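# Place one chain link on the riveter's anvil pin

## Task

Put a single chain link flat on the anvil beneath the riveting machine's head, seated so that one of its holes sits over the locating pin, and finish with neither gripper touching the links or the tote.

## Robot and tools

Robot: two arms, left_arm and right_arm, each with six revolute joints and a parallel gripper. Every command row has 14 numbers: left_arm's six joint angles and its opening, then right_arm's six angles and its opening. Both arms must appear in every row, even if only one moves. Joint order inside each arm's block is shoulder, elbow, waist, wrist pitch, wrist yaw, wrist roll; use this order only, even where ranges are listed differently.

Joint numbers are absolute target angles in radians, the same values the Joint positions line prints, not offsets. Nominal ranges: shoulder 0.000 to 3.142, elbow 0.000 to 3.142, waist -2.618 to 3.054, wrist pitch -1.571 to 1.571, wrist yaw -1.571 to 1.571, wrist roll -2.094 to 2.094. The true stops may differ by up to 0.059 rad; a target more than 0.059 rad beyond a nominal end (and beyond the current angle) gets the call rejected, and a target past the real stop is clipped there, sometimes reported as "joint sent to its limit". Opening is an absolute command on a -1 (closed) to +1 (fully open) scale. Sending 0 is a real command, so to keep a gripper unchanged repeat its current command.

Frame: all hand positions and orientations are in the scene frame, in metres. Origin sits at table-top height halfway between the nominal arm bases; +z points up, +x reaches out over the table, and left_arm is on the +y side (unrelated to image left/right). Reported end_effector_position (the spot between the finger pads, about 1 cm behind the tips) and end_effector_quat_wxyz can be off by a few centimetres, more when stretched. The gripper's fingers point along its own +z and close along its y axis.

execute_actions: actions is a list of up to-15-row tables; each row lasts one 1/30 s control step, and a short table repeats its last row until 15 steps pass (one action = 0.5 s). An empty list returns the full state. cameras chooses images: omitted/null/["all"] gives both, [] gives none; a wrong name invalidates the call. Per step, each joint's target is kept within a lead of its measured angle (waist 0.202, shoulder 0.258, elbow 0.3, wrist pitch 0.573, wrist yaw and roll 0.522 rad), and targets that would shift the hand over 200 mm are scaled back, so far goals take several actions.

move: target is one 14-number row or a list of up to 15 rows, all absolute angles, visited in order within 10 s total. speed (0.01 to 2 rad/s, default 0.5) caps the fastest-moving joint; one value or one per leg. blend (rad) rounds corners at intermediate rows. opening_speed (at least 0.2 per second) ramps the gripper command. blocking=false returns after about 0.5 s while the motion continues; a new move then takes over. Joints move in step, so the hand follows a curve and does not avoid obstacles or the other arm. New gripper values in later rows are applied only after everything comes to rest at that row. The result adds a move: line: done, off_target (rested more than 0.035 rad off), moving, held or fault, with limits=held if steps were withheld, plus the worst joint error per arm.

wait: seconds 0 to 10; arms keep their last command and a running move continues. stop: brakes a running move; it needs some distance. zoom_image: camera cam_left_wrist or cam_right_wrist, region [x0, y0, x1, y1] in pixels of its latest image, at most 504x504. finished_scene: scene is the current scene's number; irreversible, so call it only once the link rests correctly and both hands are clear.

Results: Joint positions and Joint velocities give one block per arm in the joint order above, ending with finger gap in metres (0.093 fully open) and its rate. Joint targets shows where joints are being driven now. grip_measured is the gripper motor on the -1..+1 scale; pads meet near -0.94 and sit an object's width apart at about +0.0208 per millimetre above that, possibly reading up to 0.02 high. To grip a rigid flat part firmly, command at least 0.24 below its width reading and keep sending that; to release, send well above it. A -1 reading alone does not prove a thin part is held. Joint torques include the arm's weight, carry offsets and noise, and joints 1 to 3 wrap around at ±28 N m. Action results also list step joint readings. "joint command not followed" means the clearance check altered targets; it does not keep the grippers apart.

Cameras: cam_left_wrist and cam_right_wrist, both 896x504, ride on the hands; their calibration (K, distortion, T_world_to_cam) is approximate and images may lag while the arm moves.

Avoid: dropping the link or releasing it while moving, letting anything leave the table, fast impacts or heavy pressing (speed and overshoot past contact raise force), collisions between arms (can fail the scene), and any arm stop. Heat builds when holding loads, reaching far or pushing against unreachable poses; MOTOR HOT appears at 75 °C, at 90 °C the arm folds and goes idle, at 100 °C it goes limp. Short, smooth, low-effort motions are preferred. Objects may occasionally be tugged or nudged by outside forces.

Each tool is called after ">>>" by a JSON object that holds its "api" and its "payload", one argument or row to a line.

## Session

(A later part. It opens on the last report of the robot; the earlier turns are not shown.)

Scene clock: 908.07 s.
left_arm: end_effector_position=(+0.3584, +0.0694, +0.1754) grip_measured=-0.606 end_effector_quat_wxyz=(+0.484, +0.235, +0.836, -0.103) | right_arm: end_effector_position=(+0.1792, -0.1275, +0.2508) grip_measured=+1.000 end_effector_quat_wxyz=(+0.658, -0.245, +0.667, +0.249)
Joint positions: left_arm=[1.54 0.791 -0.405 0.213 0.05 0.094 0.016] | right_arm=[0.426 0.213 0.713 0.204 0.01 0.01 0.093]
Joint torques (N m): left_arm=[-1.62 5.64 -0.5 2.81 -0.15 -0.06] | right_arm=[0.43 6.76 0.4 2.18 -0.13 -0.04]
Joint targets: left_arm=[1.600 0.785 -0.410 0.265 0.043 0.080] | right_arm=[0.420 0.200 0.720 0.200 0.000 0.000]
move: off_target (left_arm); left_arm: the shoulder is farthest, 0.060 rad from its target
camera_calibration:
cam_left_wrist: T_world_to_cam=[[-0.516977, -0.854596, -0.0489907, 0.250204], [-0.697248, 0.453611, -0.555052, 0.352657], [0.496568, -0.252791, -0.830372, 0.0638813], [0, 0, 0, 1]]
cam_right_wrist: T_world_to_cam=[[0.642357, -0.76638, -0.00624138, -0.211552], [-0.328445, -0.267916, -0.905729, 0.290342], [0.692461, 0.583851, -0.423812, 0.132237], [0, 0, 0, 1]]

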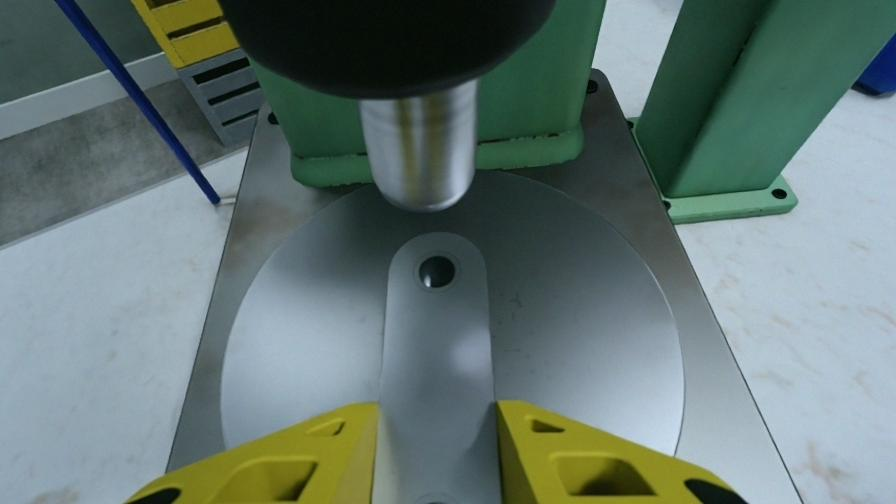

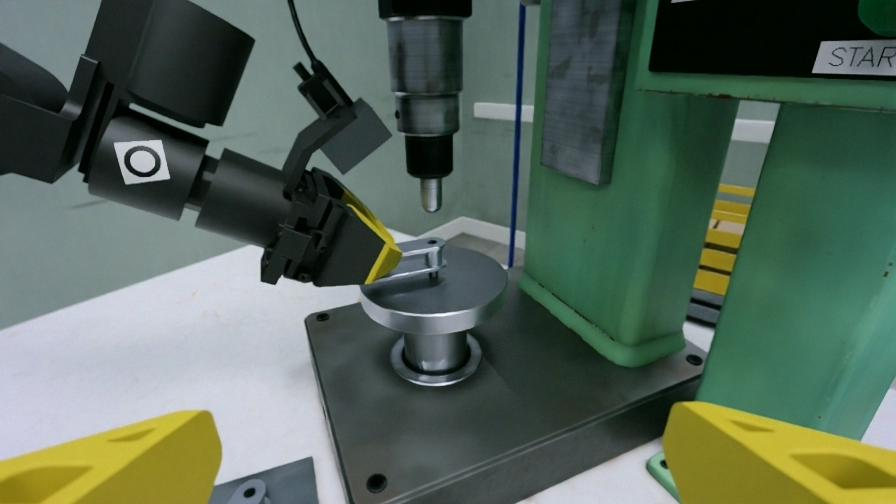

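>>> {"api": "move", "payload": {
  "target": [
    [1.585, 0.80, -0.400, 0.265, 0.043, 0.080, -0.75, 0.42, 0.2, 0.72, 0.2, 0, 0, 1.0],
    [1.585, 0.83, -0.410, 0.265, 0.043, 0.080, -0.75, 0.42, 0.2, 0.72, 0.2, 0, 0, 1.0],
    [1.585, 0.80, -0.422, 0.265, 0.043, 0.080, -0.75, 0.42, 0.2, 0.72, 0.2, 0, 0, 1.0],
    [1.585, 0.77, -0.410, 0.265, 0.043, 0.080, -0.75, 0.42, 0.2, 0.72, 0.2, 0, 0, 1.0]
  ],
  "speed": 0.06,
  "blend": 0.004,
  "cameras": ["cam_right_wrist"]
}}

>>> {"api": "zoom_image", "payload": {
  "camera": "cam_right_wrist",
  "region": [350, 225, 450, 295]
}}

Scene clock: 1062.60 s.
left_arm: end_effector_position=(+0.3580, +0.0696, +0.1744) grip_measured=-0.606 end_effector_quat_wxyz=(+0.487, +0.235, +0.835, -0.104) | right_arm: end_effector_position=(+0.1792, -0.1275, +0.2508) grip_measured=+1.000 end_effector_quat_wxyz=(+0.658, -0.245, +0.667, +0.249)
Joint positions: left_arm=[1.54 0.78 -0.405 0.231 0.05 0.094 0.016] | right_arm=[0.426 0.213 0.713 0.204 0.01 0.01 0.093]
Joint torques (N m): left_arm=[-2.99 5.31 -0.5 2.61 -0.15 -0.06] | right_arm=[0.42 6.78 0.4 2.18 -0.14 -0.04]
Joint targets: left_arm=[1.585 0.770 -0.410 0.265 0.043 0.080] | right_arm=[0.420 0.200 0.720 0.200 0.000 0.000]
move: off_target (left_arm); left_arm: the shoulder is farthest, 0.045 rad from its target
camera_calibration:
cam_right_wrist: T_world_to_cam=[[0.642357, -0.76638, -0.00624138, -0.211552], [-0.328445, -0.267916, -0.905729, 0.290342], [0.692461, 0.583851, -0.423812, 0.132237], [0, 0, 0, 1]]
Images, in order: cam_right_wrist.

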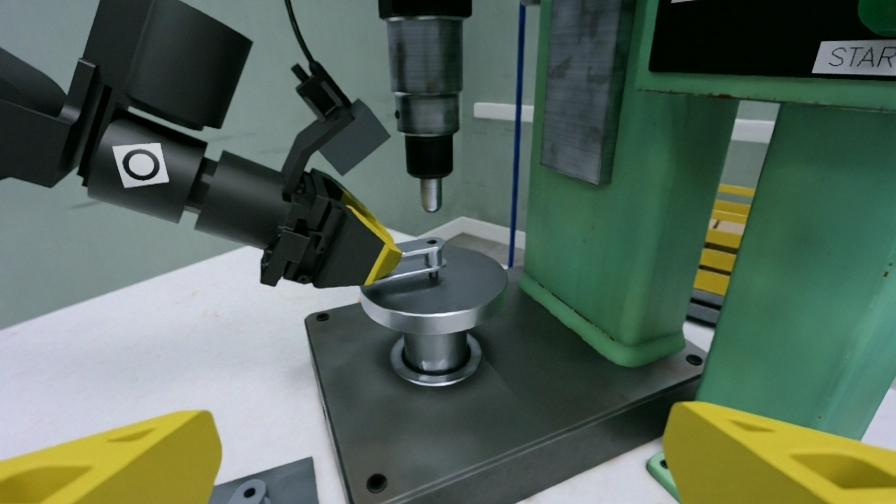

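Scaled by 5.040 from the camera's 896x504 image, which has a finer 1280x720 frame.

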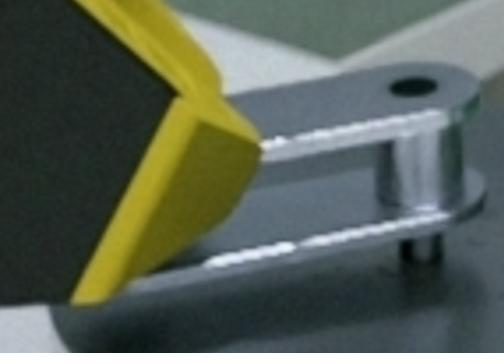

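>>> {"api": "move", "payload": {
  "target": [
    [1.585, 0.775, -0.382, 0.255, 0.043, 0.080, -0.75, 0.42, 0.2, 0.72, 0.2, 0, 0, 1.0],
    [1.585, 0.775, -0.430, 0.255, 0.043, 0.080, -0.75, 0.42, 0.2, 0.72, 0.2, 0, 0, 1.0],
    [1.585, 0.775, -0.382, 0.255, 0.043, 0.080, -0.75, 0.42, 0.2, 0.72, 0.2, 0, 0, 1.0],
    [1.585, 0.775, -0.430, 0.255, 0.043, 0.080, -0.75, 0.42, 0.2, 0.72, 0.2, 0, 0, 1.0],
    [1.585, 0.775, -0.400, 0.255, 0.043, 0.080, -0.75, 0.42, 0.2, 0.72, 0.2, 0, 0, 1.0]
  ],
  "speed": 0.08,
  "blend": 0.003,
  "cameras": ["cam_left_wrist", "cam_right_wrist"]
}}

>>> {"api": "zoom_image", "payload": {
  "camera": "cam_right_wrist",
  "region": [350, 225, 450, 295]
}}

Scene clock: 1103.77 s.
left_arm: end_effector_position=(+0.3585, +0.0704, +0.1745) grip_measured=-0.606 end_effector_quat_wxyz=(+0.488, +0.234, +0.835, -0.101) | right_arm: end_effector_position=(+0.1792, -0.1275, +0.2508) grip_measured=+1.000 end_effector_quat_wxyz=(+0.658, -0.245, +0.667, +0.249)
Joint positions: left_arm=[1.54 0.78 -0.405 0.231 0.045 0.094 0.016] | right_arm=[0.426 0.213 0.713 0.204 0.01 0.01 0.093]
Joint torques (N m): left_arm=[-2.99 5.72 0.29 2.48 -0.11 -0.06] | right_arm=[0.39 6.75 0.42 2.19 -0.13 -0.04]
Joint targets: left_arm=[1.585 0.775 -0.400 0.255 0.043 0.080] | right_arm=[0.420 0.200 0.720 0.200 0.000 0.000]
move: off_target (left_arm); left_arm: the shoulder is farthest, 0.045 rad from its target
camera_calibration:
cam_left_wrist: T_world_to_cam=[[-0.512629, -0.857, -0.0525582, 0.25024], [-0.694826, 0.450025, -0.560977, 0.352159], [0.504409, -0.251054, -0.826162, 0.059744], [0, 0, 0, 1]]
cam_right_wrist: T_world_to_cam=[[0.642357, -0.76638, -0.00624138, -0.211552], [-0.328445, -0.267916, -0.905729, 0.290342], [0.692461, 0.583851, -0.423812, 0.132237], [0, 0, 0, 1]]

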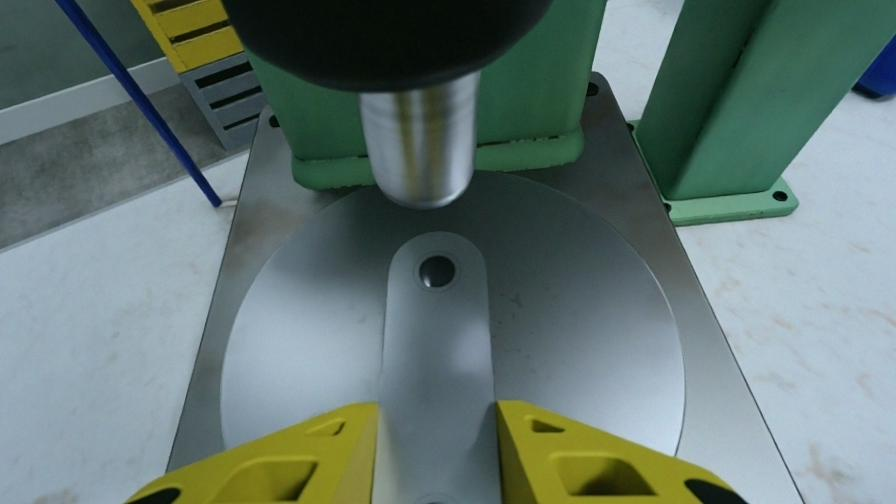

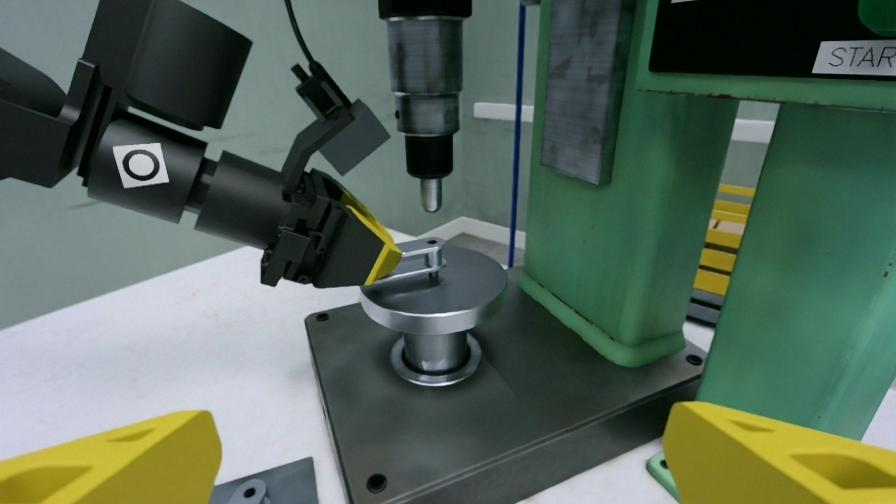

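Scaled by 5.040 from the camera's 896x504 image, which has a finer 1280x720 frame.

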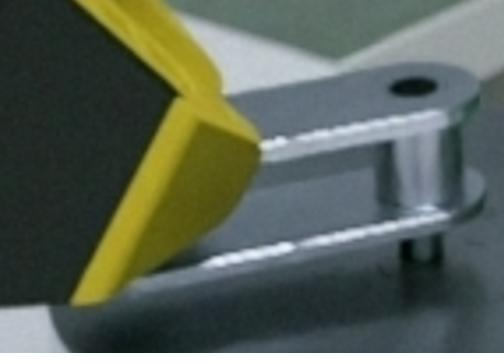

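>>> {"api": "zoom_image", "payload": {
  "camera": "cam_left_wrist",
  "region": [410, 245, 466, 297]
}}

>>> {"api": "zoom_image", "payload": {
  "camera": "cam_right_wrist",
  "region": [412, 234, 452, 284]
}}

Scaled by 9.000 from the camera's 896x504 image, which has a finer 1280x720 frame.

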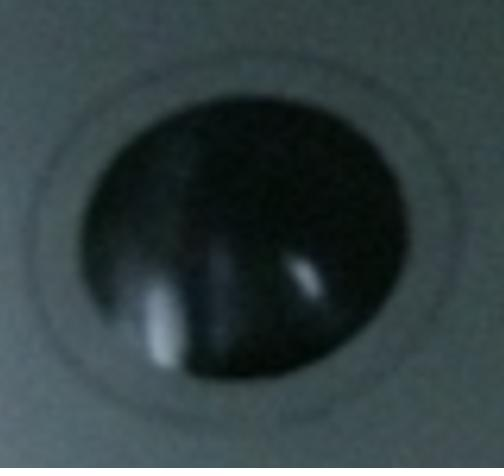

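Scaled by 10.080 from the camera's 896x504 image, which has a finer 1280x720 frame.

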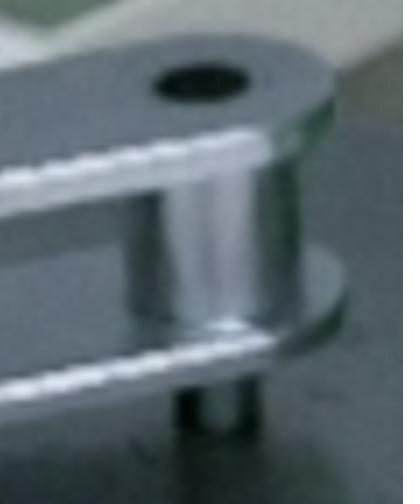

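>>> {"api": "move", "payload": {
  "target": [1.575, 0.82, -0.400, 0.255, 0.043, 0.080, -0.75, 0.42, 0.2, 0.72, 0.2, 0, 0, 1.0],
  "speed": 0.06,
  "cameras": []
}}

>>> {"api": "move", "payload": {
  "target": [1.575, 0.84, -0.400, 0.255, 0.043, 0.080, -0.75, 0.42, 0.2, 0.72, 0.2, 0, 0, 1.0],
  "speed": 0.06,
  "cameras": []
}}

Scene clock: 1143.43 s.
left_arm: end_effector_position=(+0.3584, +0.0704, +0.1747) grip_measured=-0.606 end_effector_quat_wxyz=(+0.488, +0.234, +0.835, -0.101) | right_arm: end_effector_position=(+0.1792, -0.1275, +0.2508) grip_measured=+1.000 end_effector_quat_wxyz=(+0.658, -0.245, +0.667, +0.249)
Joint positions: left_arm=[1.539 0.78 -0.405 0.231 0.045 0.094 0.016] | right_arm=[0.426 0.213 0.713 0.204 0.01 0.01 0.093]
Joint torques (N m): left_arm=[-3.86 9.26 0.32 2.48 -0.11 -0.06] | right_arm=[0.42 6.74 0.42 2.18 -0.14 -0.03]
Joint targets: left_arm=[1.575 0.820 -0.400 0.255 0.043 0.080] | right_arm=[0.420 0.200 0.720 0.200 0.000 0.000]
move: off_target (left_arm); left_arm: the elbow is farthest, 0.040 rad from its target

Scene clock: 1144.23 s.
left_arm: end_effector_position=(+0.3589, +0.0702, +0.1757) grip_measured=-0.606 end_effector_quat_wxyz=(+0.485, +0.234, +0.837, -0.101) | right_arm: end_effector_position=(+0.1792, -0.1275, +0.2508) grip_measured=+1.000 end_effector_quat_wxyz=(+0.658, -0.245, +0.667, +0.249)
Joint positions: left_arm=[1.539 0.792 -0.405 0.213 0.045 0.094 0.016] | right_arm=[0.426 0.213 0.713 0.204 0.01 0.01 0.093]
Joint torques (N m): left_arm=[-3.92 9.88 0.31 2.7 -0.1 -0.07] | right_arm=[0.43 6.74 0.4 2.18 -0.14 -0.03]
Joint targets: left_arm=[1.575 0.840 -0.400 0.255 0.043 0.080] | right_arm=[0.420 0.200 0.720 0.200 0.000 0.000]
move: off_target (left_arm); left_arm: the elbow is farthest, 0.048 rad from its target

>>> {"api": "move", "payload": {
  "target": [1.595, 0.835, -0.404, 0.235, 0.043, 0.080, -0.75, 0.42, 0.2, 0.72, 0.2, 0, 0, 1.0],
  "speed": 0.06,
  "cameras": ["cam_right_wrist"]
}}

>>> {"api": "zoom_image", "payload": {
  "camera": "cam_right_wrist",
  "region": [412, 234, 452, 284]
}}

Scene clock: 1151.40 s.
left_arm: end_effector_position=(+0.3588, +0.0703, +0.1754) grip_measured=-0.606 end_effector_quat_wxyz=(+0.484, +0.234, +0.837, -0.101) | right_arm: end_effector_position=(+0.1792, -0.1275, +0.2508) grip_measured=+1.000 end_effector_quat_wxyz=(+0.658, -0.245, +0.667, +0.249)
Joint positions: left_arm=[1.539 0.792 -0.405 0.211 0.045 0.094 0.016] | right_arm=[0.426 0.213 0.713 0.204 0.01 0.01 0.093]
Joint torques (N m): left_arm=[-2 9.5 -0.02 2.49 -0.1 -0.06] | right_arm=[0.4 6.76 0.44 2.18 -0.13 -0.03]
Joint targets: left_arm=[1.595 0.835 -0.404 0.235 0.043 0.080] | right_arm=[0.420 0.200 0.720 0.200 0.000 0.000]
move: off_target (left_arm); left_arm: the shoulder is farthest, 0.056 rad from its target
camera_calibration:
cam_right_wrist: T_world_to_cam=[[0.642361, -0.76638, -0.00585998, -0.211649], [-0.328218, -0.268179, -0.905733, 0.290269], [0.692565, 0.583731, -0.423807, 0.132202], [0, 0, 0, 1]]
Images, in order: cam_right_wrist.

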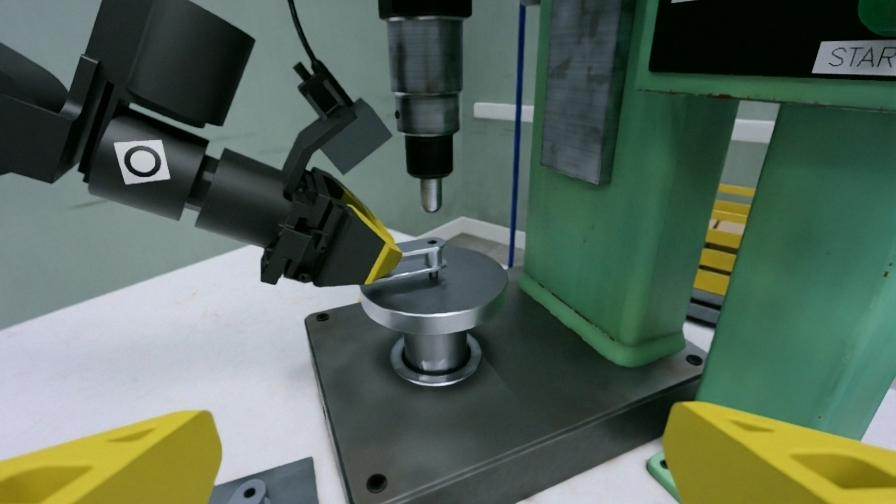

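Scaled by 10.080 from the camera's 896x504 image, which has a finer 1280x720 frame.

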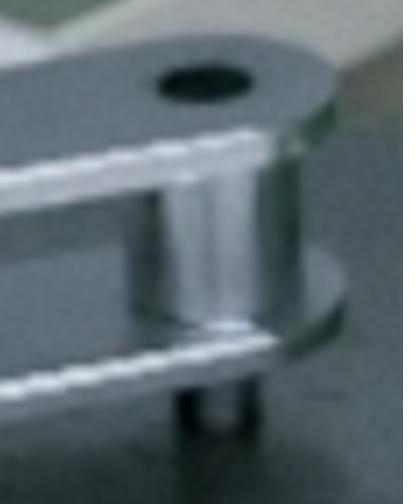

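>>> {"api": "move", "payload": {
  "target": [
    [1.57, 0.80, -0.404, 0.215, 0.043, 0.080, -0.75, 0.42, 0.2, 0.72, 0.2, 0, 0, 1.0],
    [1.57, 0.77, -0.404, 0.205, 0.043, 0.080, -0.75, 0.42, 0.2, 0.72, 0.2, 0, 0, 1.0]
  ],
  "speed": 0.04,
  "cameras": []
}}

>>> {"api": "move", "payload": {
  "target": [1.575, 0.755, -0.404, 0.20, 0.043, 0.080, -0.75, 0.42, 0.2, 0.72, 0.2, 0, 0, 1.0],
  "speed": 0.03,
  "cameras": []
}}

Scene clock: 1167.83 s.
left_arm: end_effector_position=(+0.3581, +0.0705, +0.1743) grip_measured=-0.606 end_effector_quat_wxyz=(+0.483, +0.234, +0.837, -0.101) | right_arm: end_effector_position=(+0.1792, -0.1275, +0.2508) grip_measured=+1.000 end_effector_quat_wxyz=(+0.658, -0.245, +0.667, +0.249)
Joint positions: left_arm=[1.539 0.788 -0.405 0.212 0.045 0.094 0.016] | right_arm=[0.426 0.213 0.713 0.204 0.01 0.01 0.093]
Joint torques (N m): left_arm=[-4.29 4.68 -0.01 2.11 -0.1 -0.07] | right_arm=[0.42 6.76 0.39 2.18 -0.15 -0.03]
Joint targets: left_arm=[1.570 0.770 -0.404 0.205 0.043 0.080] | right_arm=[0.420 0.200 0.720 0.200 0.000 0.000]
move: done

Scene clock: 1168.63 s.
left_arm: end_effector_position=(+0.3577, +0.0707, +0.1735) grip_measured=-0.606 end_effector_quat_wxyz=(+0.487, +0.234, +0.836, -0.101) | right_arm: end_effector_position=(+0.1792, -0.1275, +0.2508) grip_measured=+1.000 end_effector_quat_wxyz=(+0.658, -0.245, +0.667, +0.249)
Joint positions: left_arm=[1.539 0.777 -0.405 0.231 0.045 0.094 0.016] | right_arm=[0.426 0.213 0.713 0.204 0.01 0.01 0.093]
Joint torques (N m): left_arm=[-3.84 4.37 -0.01 1.82 -0.1 -0.06] | right_arm=[0.44 6.75 0.4 2.18 -0.14 -0.03]
Joint targets: left_arm=[1.575 0.755 -0.404 0.200 0.043 0.080] | right_arm=[0.420 0.200 0.720 0.200 0.000 0.000]
move: off_target (left_arm); left_arm: the shoulder is farthest, 0.036 rad from its target

>>> {"api": "move", "payload": {
  "target": [1.575, 0.742, -0.404, 0.21, 0.043, 0.080, -0.75, 0.42, 0.2, 0.72, 0.2, 0, 0, 1.0],
  "speed": 0.03,
  "cameras": ["cam_left_wrist", "cam_right_wrist"]
}}

>>> {"api": "zoom_image", "payload": {
  "camera": "cam_right_wrist",
  "region": [350, 225, 450, 295]
}}

>>> {"api": "zoom_image", "payload": {
  "camera": "cam_right_wrist",
  "region": [412, 234, 452, 284]
}}

Scene clock: 1186.27 s.
left_arm: end_effector_position=(+0.3574, +0.0708, +0.1729) grip_measured=-0.606 end_effector_quat_wxyz=(+0.491, +0.233, +0.833, -0.102) | right_arm: end_effector_position=(+0.1792, -0.1275, +0.2508) grip_measured=+1.000 end_effector_quat_wxyz=(+0.658, -0.245, +0.667, +0.249)
Joint positions: left_arm=[1.539 0.765 -0.405 0.253 0.045 0.094 0.016] | right_arm=[0.426 0.213 0.713 0.204 0.01 0.01 0.093]
Joint torques (N m): left_arm=[-3.79 4.26 -0.02 1.71 -0.11 -0.07] | right_arm=[0.42 6.75 0.4 2.18 -0.15 -0.03]
Joint targets: left_arm=[1.575 0.742 -0.404 0.210 0.043 0.080] | right_arm=[0.420 0.200 0.720 0.200 0.000 0.000]
move: off_target (left_arm); left_arm: the wrist pitch is farthest, 0.043 rad from its target
camera_calibration:
cam_left_wrist: T_world_to_cam=[[-0.512413, -0.857111, -0.0528565, 0.24995], [-0.691171, 0.44817, -0.566945, 0.350236], [0.509624, -0.253977, -0.822058, 0.0567115], [0, 0, 0, 1]]
cam_right_wrist: T_world_to_cam=[[0.642361, -0.76638, -0.00585998, -0.211649], [-0.328218, -0.268179, -0.905733, 0.290269], [0.692565, 0.583731, -0.423807, 0.132202], [0, 0, 0, 1]]

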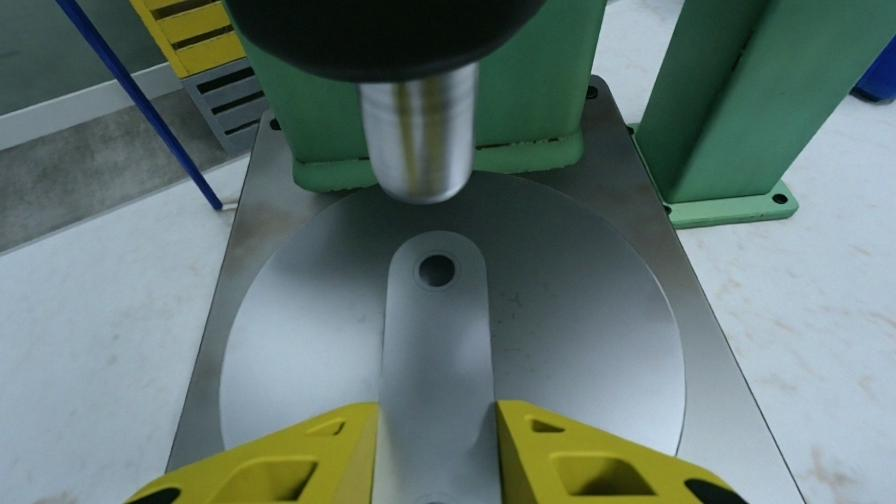

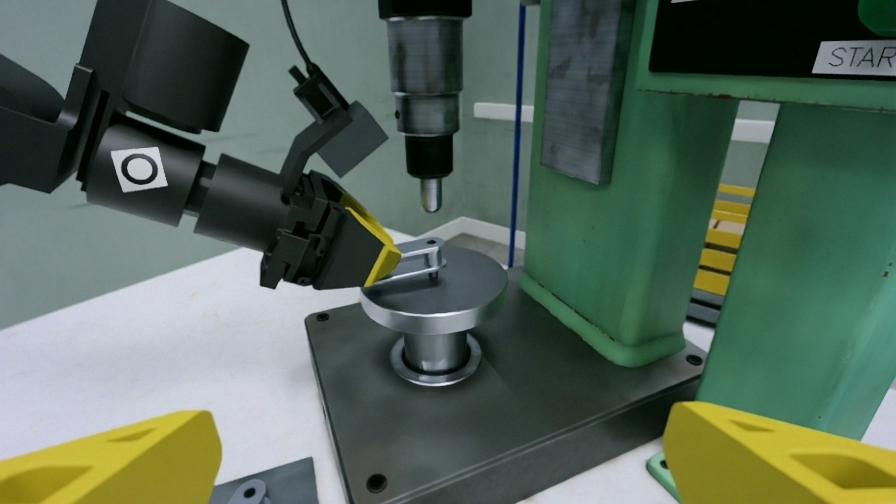

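Scaled by 5.040 from the camera's 896x504 image, which has a finer 1280x720 frame.

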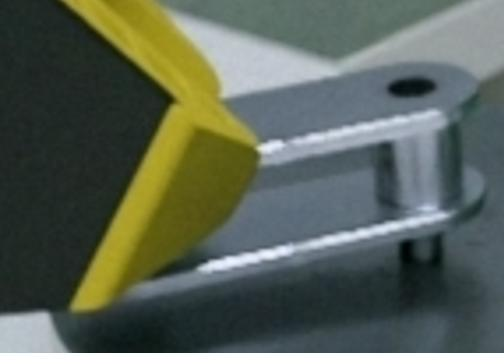

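Scaled by 10.080 from the camera's 896x504 image, which has a finer 1280x720 frame.

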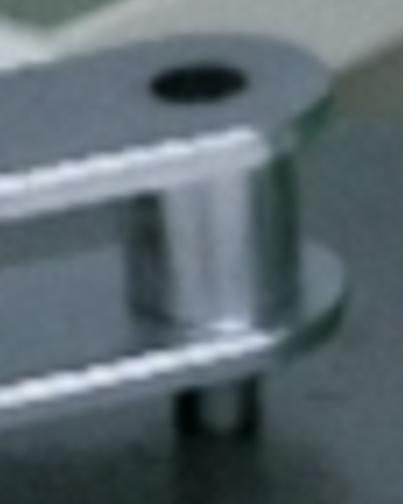

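>>> {"api": "zoom_image", "payload": {
  "camera": "cam_left_wrist",
  "region": [410, 245, 466, 297]
}}

Scaled by 9.000 from the camera's 896x504 image, which has a finer 1280x720 frame.

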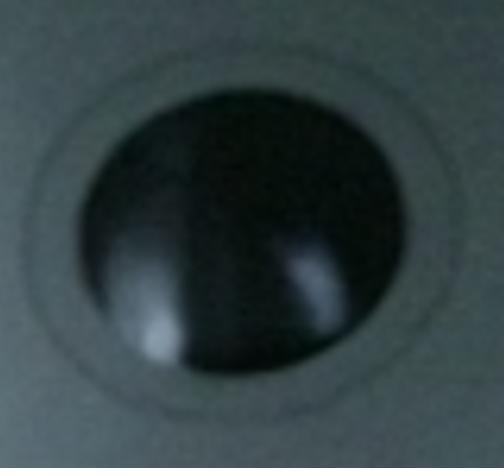

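>>> {"api": "move", "payload": {
  "target": [
    [1.539, 0.82, -0.405, 0.215, 0.044, 0.085, -0.75, 0.42, 0.2, 0.72, 0.2, 0, 0, 1.0],
    [1.512, 0.903, -0.409, 0.157, 0.044, 0.092, -0.75, 0.42, 0.2, 0.72, 0.2, 0, 0, 1.0]
  ],
  "speed": 0.15,
  "blend": 0.01,
  "cameras": ["cam_left_wrist", "cam_right_wrist"]
}}

>>> {"api": "zoom_image", "payload": {
  "camera": "cam_right_wrist",
  "region": [400, 210, 470, 300]
}}

Scene clock: 1232.33 s.
left_arm: end_effector_position=(+0.3610, +0.0692, +0.1827) grip_measured=-0.606 end_effector_quat_wxyz=(+0.470, +0.236, +0.845, -0.099) | right_arm: end_effector_position=(+0.1792, -0.1275, +0.2508) grip_measured=+1.000 end_effector_quat_wxyz=(+0.658, -0.245, +0.667, +0.249)
Joint positions: left_arm=[1.537 0.852 -0.405 0.116 0.045 0.094 0.016] | right_arm=[0.426 0.213 0.713 0.204 0.01 0.01 0.093]
Joint torques (N m): left_arm=[-9.74 10.22 -0.38 2.64 -0.09 0.06] | right_arm=[0.4 6.79 0.4 2.17 -0.14 -0.03]
Heat: left arm: 47 °C; right arm: 44 °C.
Joint targets: left_arm=[1.512 0.903 -0.409 0.157 0.044 0.092] | right_arm=[0.420 0.200 0.720 0.200 0.000 0.000]
move: off_target (left_arm); left_arm: the elbow is farthest, 0.051 rad from its target
camera_calibration:
cam_left_wrist: T_world_to_cam=[[-0.514607, -0.856116, -0.0473848, 0.250633], [-0.715121, 0.459033, -0.527152, 0.359593], [0.473055, -0.237391, -0.848449, 0.079335], [0, 0, 0, 1]]
cam_right_wrist: T_world_to_cam=[[0.642361, -0.76638, -0.00585998, -0.211649], [-0.328218, -0.268179, -0.905733, 0.290269], [0.692565, 0.583731, -0.423807, 0.132202], [0, 0, 0, 1]]

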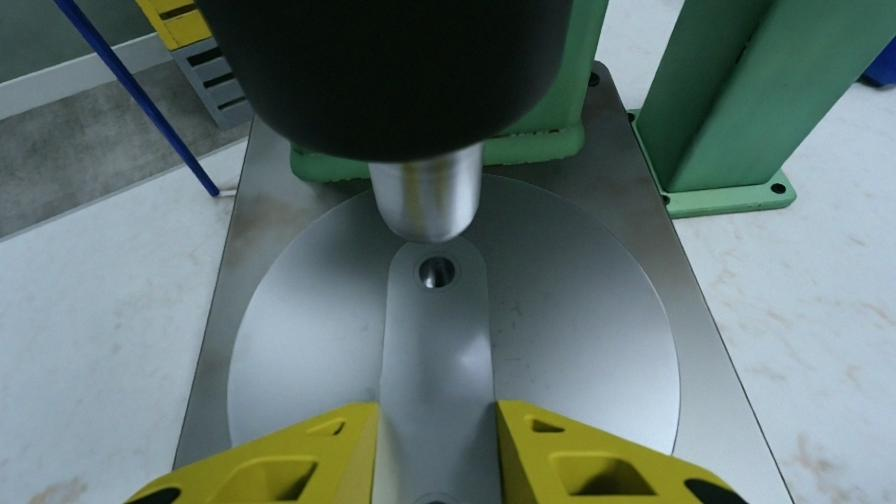

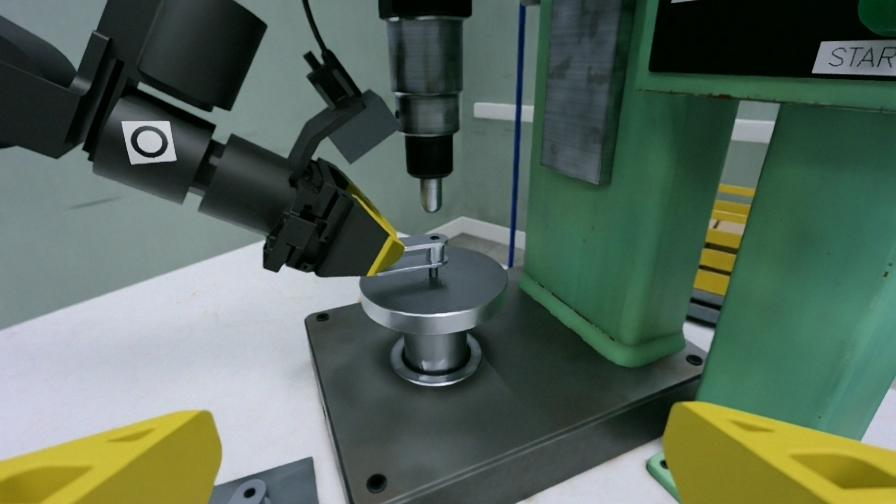

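Scaled by 5.600 from the camera's 896x504 image, which has a finer 1280x720 frame.

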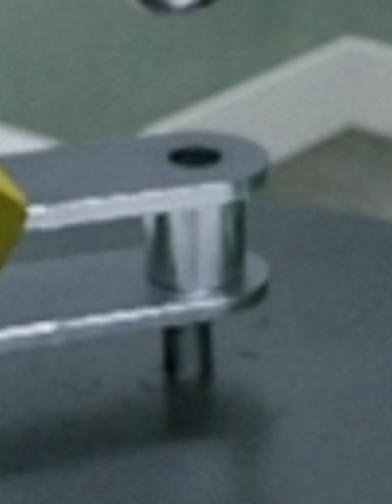

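>>> {"api": "zoom_image", "payload": {
  "camera": "cam_left_wrist",
  "region": [405, 240, 469, 304]
}}

Scaled by 7.875 from the camera's 896x504 image, which has a finer 1280x720 frame.

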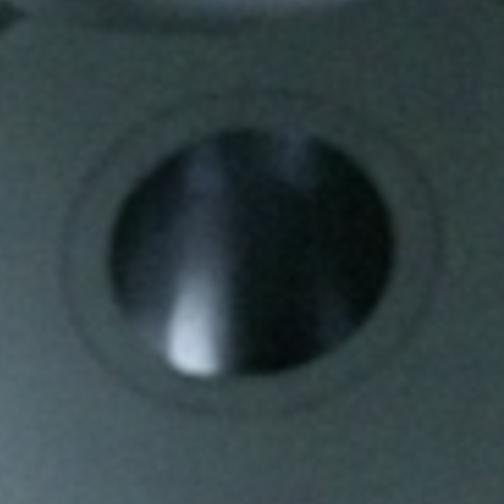

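>>> {"api": "move", "payload": {
  "target": [1.50, 0.95, -0.409, 0.145, 0.044, 0.092, -0.75, 0.42, 0.2, 0.72, 0.2, 0, 0, 1.0],
  "speed": 0.15,
  "cameras": ["cam_left_wrist", "cam_right_wrist"]
}}

>>> {"api": "zoom_image", "payload": {
  "camera": "cam_right_wrist",
  "region": [400, 210, 470, 300]
}}

Scene clock: 1238.43 s.
left_arm: end_effector_position=(+0.3684, +0.0659, +0.1983) grip_measured=-0.606 end_effector_quat_wxyz=(+0.483, +0.234, +0.838, -0.101) | right_arm: end_effector_position=(+0.1792, -0.1275, +0.2508) grip_measured=+1.000 end_effector_quat_wxyz=(+0.658, -0.245, +0.667, +0.249)
Joint positions: left_arm=[1.537 0.894 -0.405 0.103 0.045 0.094 0.016] | right_arm=[0.426 0.213 0.713 0.204 0.01 0.01 0.093]
Joint torques (N m): left_arm=[-10.96 10.7 -0.42 2.68 -0.1 0.06] | right_arm=[0.44 6.79 0.4 2.17 -0.15 -0.04]
Joint targets: left_arm=[1.500 0.950 -0.409 0.145 0.044 0.092] | right_arm=[0.420 0.200 0.720 0.200 0.000 0.000]
move: off_target (left_arm); left_arm: the elbow is farthest, 0.056 rad from its target
camera_calibration:
cam_left_wrist: T_world_to_cam=[[-0.513028, -0.856862, -0.0508937, 0.252526], [-0.700987, 0.452444, -0.551282, 0.374602], [0.495399, -0.247147, -0.832765, 0.0776275], [0, 0, 0, 1]]
cam_right_wrist: T_world_to_cam=[[0.642361, -0.76638, -0.00585998, -0.211649], [-0.328218, -0.268179, -0.905733, 0.290269], [0.692565, 0.583731, -0.423807, 0.132202], [0, 0, 0, 1]]

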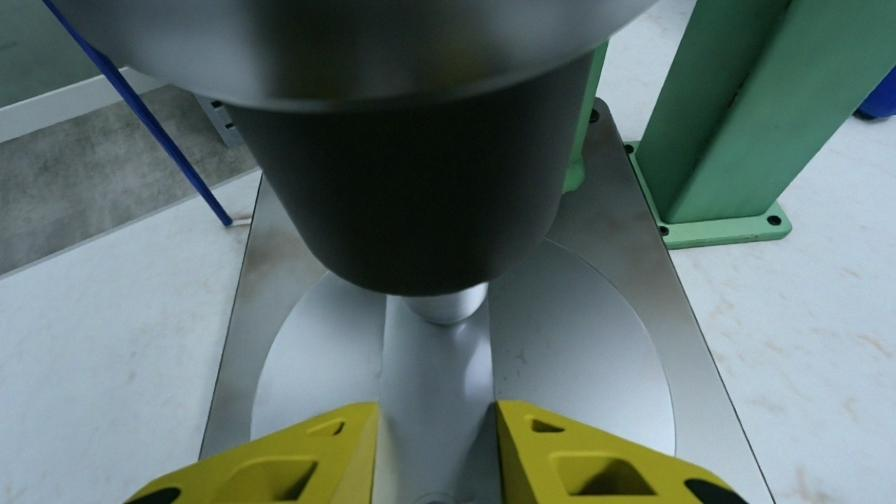

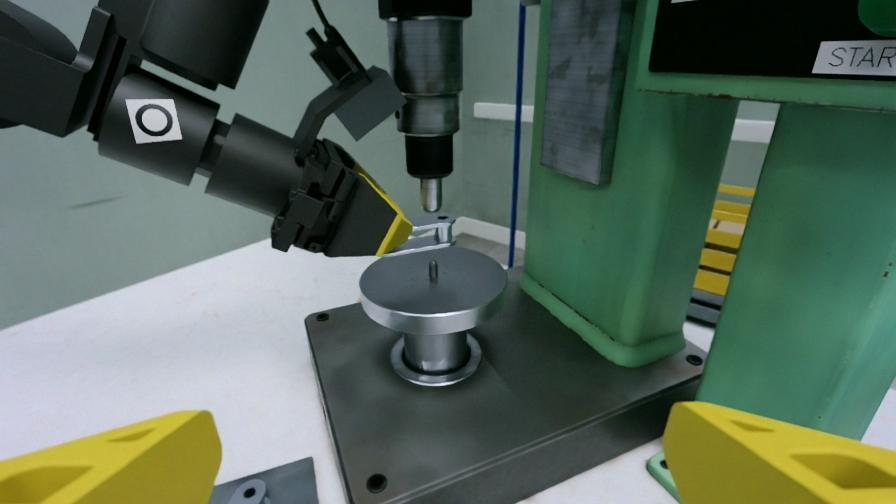

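Scaled by 5.600 from the camera's 896x504 image, which has a finer 1280x720 frame.

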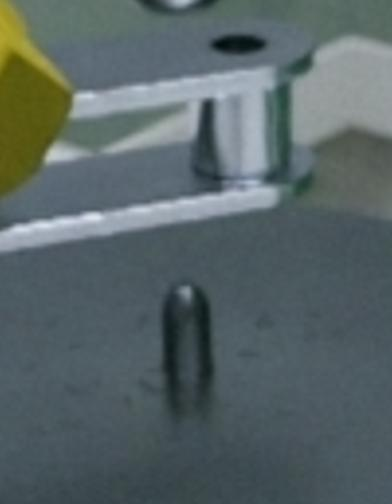

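>>> {"api": "move", "payload": {
  "target": [
    [1.42, 0.85, -0.39, 0.14, 0.06, 0.1, -0.75, 0.42, 0.2, 0.72, 0.2, 0, 0, 1.0],
    [1.12, 0.70, -0.40, 0.04, 0.06, 0.085, -0.75, 0.42, 0.2, 0.72, 0.2, 0, 0, 1.0],
    [1.05, 0.75, -0.40, 0.0, 0.06, -0.5, -0.75, 0.42, 0.2, 0.72, 0.2, 0, 0, 1.0]
  ],
  "speed": [0.25, 0.5, 0.6],
  "blend": 0.03,
  "cameras": ["cam_right_wrist"]
}}

Scene clock: 1291.23 s.
left_arm: end_effector_position=(+0.2941, +0.1011, +0.2656) grip_measured=-0.606 end_effector_quat_wxyz=(+0.490, -0.014, +0.831, -0.262) | right_arm: end_effector_position=(+0.1792, -0.1275, +0.2508) grip_measured=+1.000 end_effector_quat_wxyz=(+0.658, -0.245, +0.667, +0.249)
Joint positions: left_arm=[1.076 0.709 -0.4 -0.025 0.049 -0.486 0.016] | right_arm=[0.426 0.213 0.713 0.204 0.01 0.01 0.093]
Joint torques (N m): left_arm=[-6.09 9.91 -0.16 2.58 0.01 -0.01] | right_arm=[0.42 6.75 0.43 2.18 -0.14 -0.04]
Heat: left arm: 56 °C; right arm: 44 °C.
Joint targets: left_arm=[1.050 0.750 -0.400 0.000 0.060 -0.500] | right_arm=[0.420 0.200 0.720 0.200 0.000 0.000]
move: off_target (left_arm); left_arm: the elbow is farthest, 0.041 rad from its target
camera_calibration:
cam_right_wrist: T_world_to_cam=[[0.642361, -0.76638, -0.00585998, -0.211649], [-0.328218, -0.268179, -0.905733, 0.290269], [0.692565, 0.583731, -0.423807, 0.132202], [0, 0, 0, 1]]
Images, in order: cam_right_wrist.

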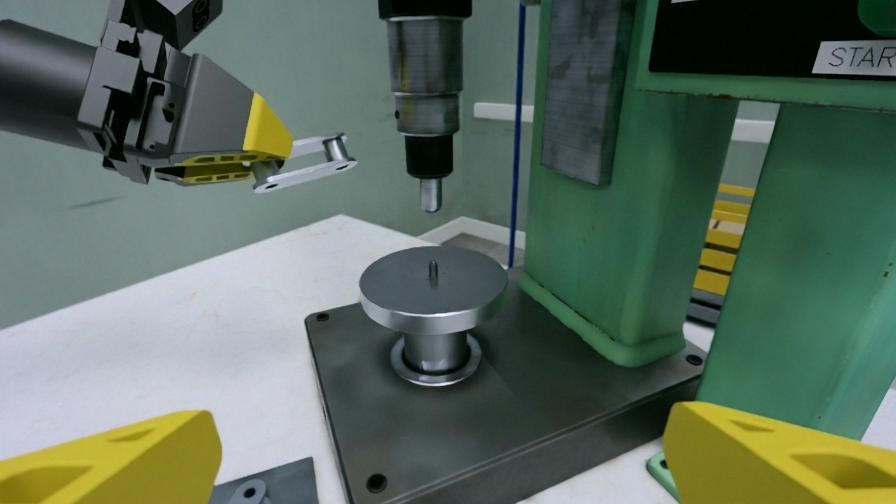

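Good, the roll direction is right. Roll further.

>>> {"api": "move", "payload": {
  "target": [1.05, 0.75, -0.40, 0.0, 0.06, -1.35, -0.75, 0.42, 0.2, 0.72, 0.2, 0, 0, 1.0],
  "speed": 0.7,
  "cameras": ["cam_right_wrist"]
}}

>>> {"api": "zoom_image", "payload": {
  "camera": "cam_right_wrist",
  "region": [230, 100, 380, 220]
}}

>>> {"api": "zoom_image", "payload": {
  "camera": "cam_right_wrist",
  "region": [400, 240, 470, 300]
}}

Scene clock: 1296.07 s.
left_arm: end_effector_position=(+0.2940, +0.1010, +0.2655) grip_measured=-0.606 end_effector_quat_wxyz=(+0.338, -0.356, +0.751, -0.441) | right_arm: end_effector_position=(+0.1792, -0.1275, +0.2508) grip_measured=+1.000 end_effector_quat_wxyz=(+0.658, -0.245, +0.667, +0.249)
Joint positions: left_arm=[1.076 0.709 -0.4 -0.026 0.05 -1.338 0.016] | right_arm=[0.426 0.213 0.713 0.204 0.01 0.01 0.093]
Joint torques (N m): left_arm=[-6.06 9.92 -0.16 2.57 -0.01 0.03] | right_arm=[0.43 6.76 0.42 2.17 -0.14 -0.03]
Joint targets: left_arm=[1.050 0.750 -0.400 0.000 0.060 -1.350] | right_arm=[0.420 0.200 0.720 0.200 0.000 0.000]
move: off_target (left_arm); left_arm: the elbow is farthest, 0.041 rad from its target
camera_calibration:
cam_right_wrist: T_world_to_cam=[[0.642361, -0.76638, -0.00585998, -0.211649], [-0.328218, -0.268179, -0.905733, 0.290269], [0.692565, 0.583731, -0.423807, 0.132202], [0, 0, 0, 1]]
Images, in order: cam_right_wrist.

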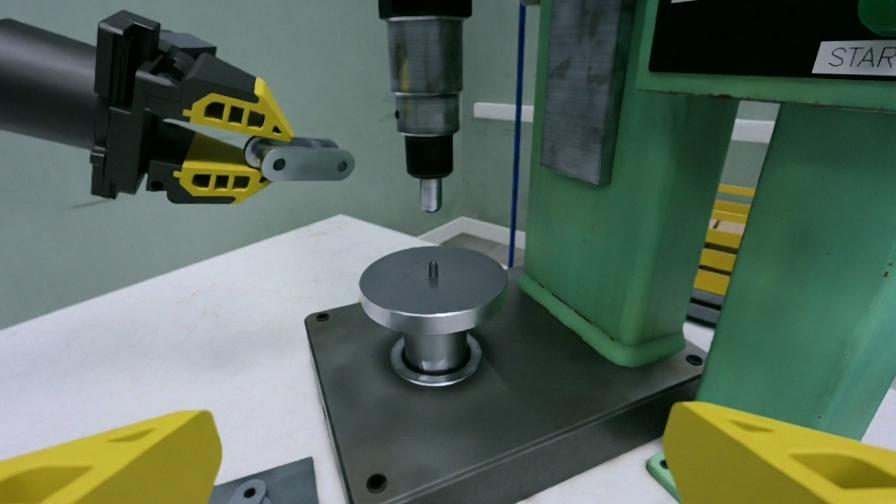

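Scaled by 3.360 from the camera's 896x504 image, which has a finer 1280x720 frame.

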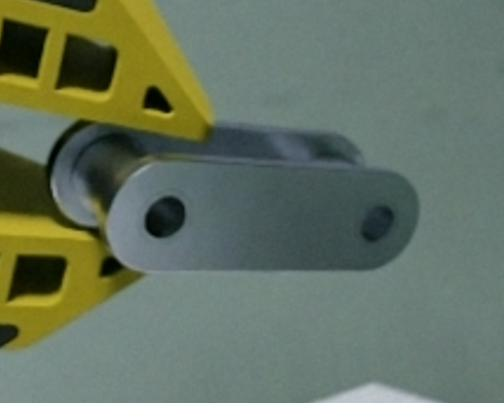

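Scaled by 7.200 from the camera's 896x504 image, which has a finer 1280x720 frame.

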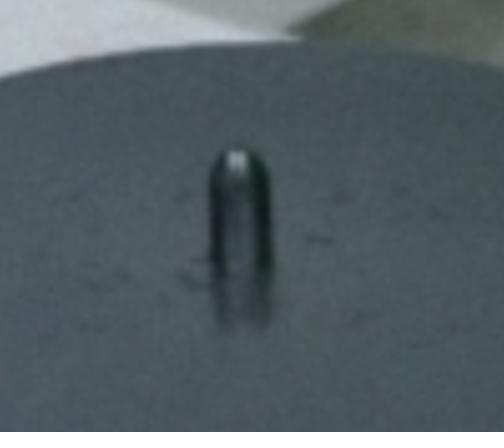

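>>> {"api": "zoom_image", "payload": {
  "camera": "cam_right_wrist",
  "region": [325, 145, 360, 185]
}}

>>> {"api": "zoom_image", "payload": {
  "camera": "cam_right_wrist",
  "region": [262, 145, 297, 185]
}}

Scaled by 12.600 from the camera's 896x504 image, which has a finer 1280x720 frame.

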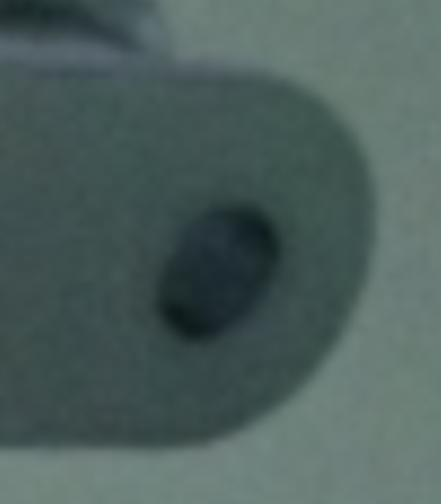

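Scaled by 12.600 from the camera's 896x504 image, which has a finer 1280x720 frame.

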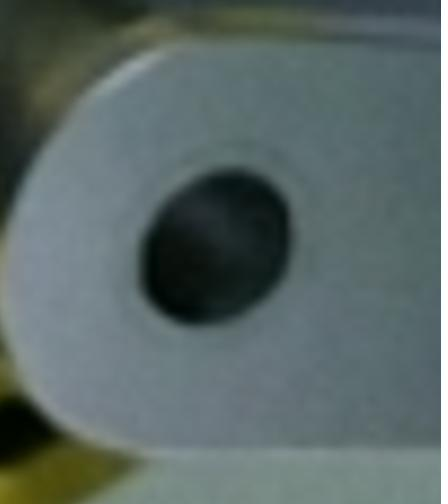

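>>> {"api": "move", "payload": {
  "target": [1.05, 0.75, -0.40, 0.0, 0.60, -1.5, -0.75, 0.42, 0.2, 0.72, 0.2, 0, 0, 1.0],
  "speed": 0.6,
  "cameras": ["cam_right_wrist"]
}}

>>> {"api": "zoom_image", "payload": {
  "camera": "cam_right_wrist",
  "region": [150, 90, 300, 210]
}}

Scene clock: 1313.00 s.
left_arm: end_effector_position=(+0.2363, +0.0344, +0.2760) grip_measured=-0.606 end_effector_quat_wxyz=(+0.112, -0.268, +0.767, -0.572) | right_arm: end_effector_position=(+0.1792, -0.1275, +0.2508) grip_measured=+1.000 end_effector_quat_wxyz=(+0.658, -0.245, +0.667, +0.249)
Joint positions: left_arm=[1.076 0.709 -0.4 -0.026 0.583 -1.488 0.016] | right_arm=[0.426 0.213 0.713 0.204 0.01 0.01 0.093]
Joint torques (N m): left_arm=[-5.97 9.84 -0.18 2.48 0.19 0.04] | right_arm=[0.43 6.79 0.42 2.17 -0.14 -0.03]
Joint targets: left_arm=[1.050 0.750 -0.400 0.000 0.600 -1.500] | right_arm=[0.420 0.200 0.720 0.200 0.000 0.000]
move: off_target (left_arm); left_arm: the elbow is farthest, 0.041 rad from its target
camera_calibration:
cam_right_wrist: T_world_to_cam=[[0.642361, -0.76638, -0.00585998, -0.211649], [-0.328218, -0.268179, -0.905733, 0.290269], [0.692565, 0.583731, -0.423807, 0.132202], [0, 0, 0, 1]]
Images, in order: cam_right_wrist.

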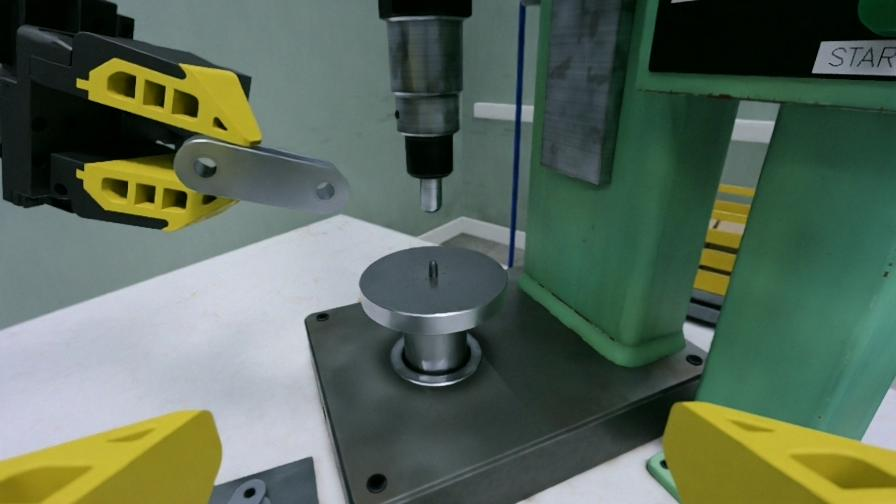

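Scaled by 3.360 from the camera's 896x504 image, which has a finer 1280x720 frame.

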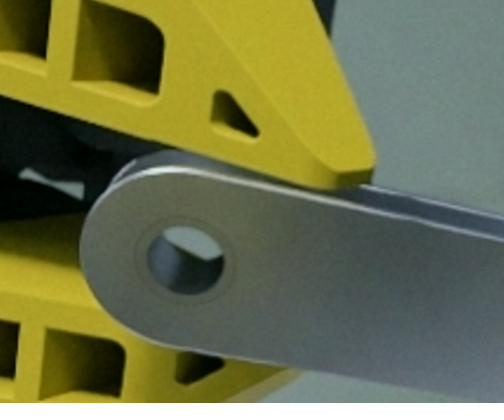

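>>> {"api": "zoom_image", "payload": {
  "camera": "cam_right_wrist",
  "region": [290, 160, 360, 220]
}}

>>> {"api": "zoom_image", "payload": {
  "camera": "cam_right_wrist",
  "region": [170, 137, 240, 197]
}}

Scaled by 7.200 from the camera's 896x504 image, which has a finer 1280x720 frame.

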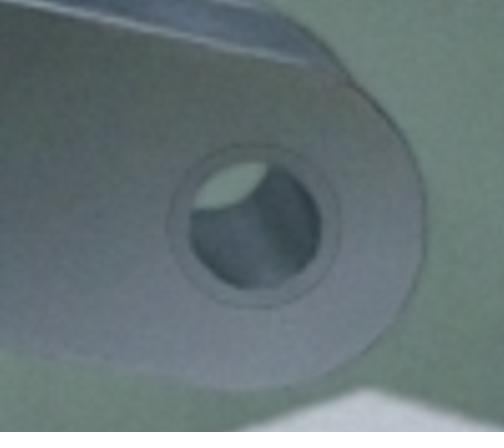

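Scaled by 7.200 from the camera's 896x504 image, which has a finer 1280x720 frame.

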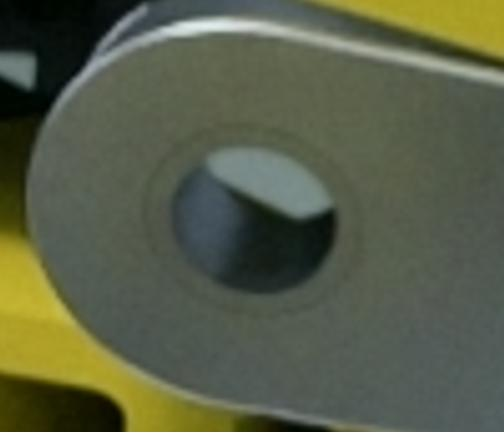

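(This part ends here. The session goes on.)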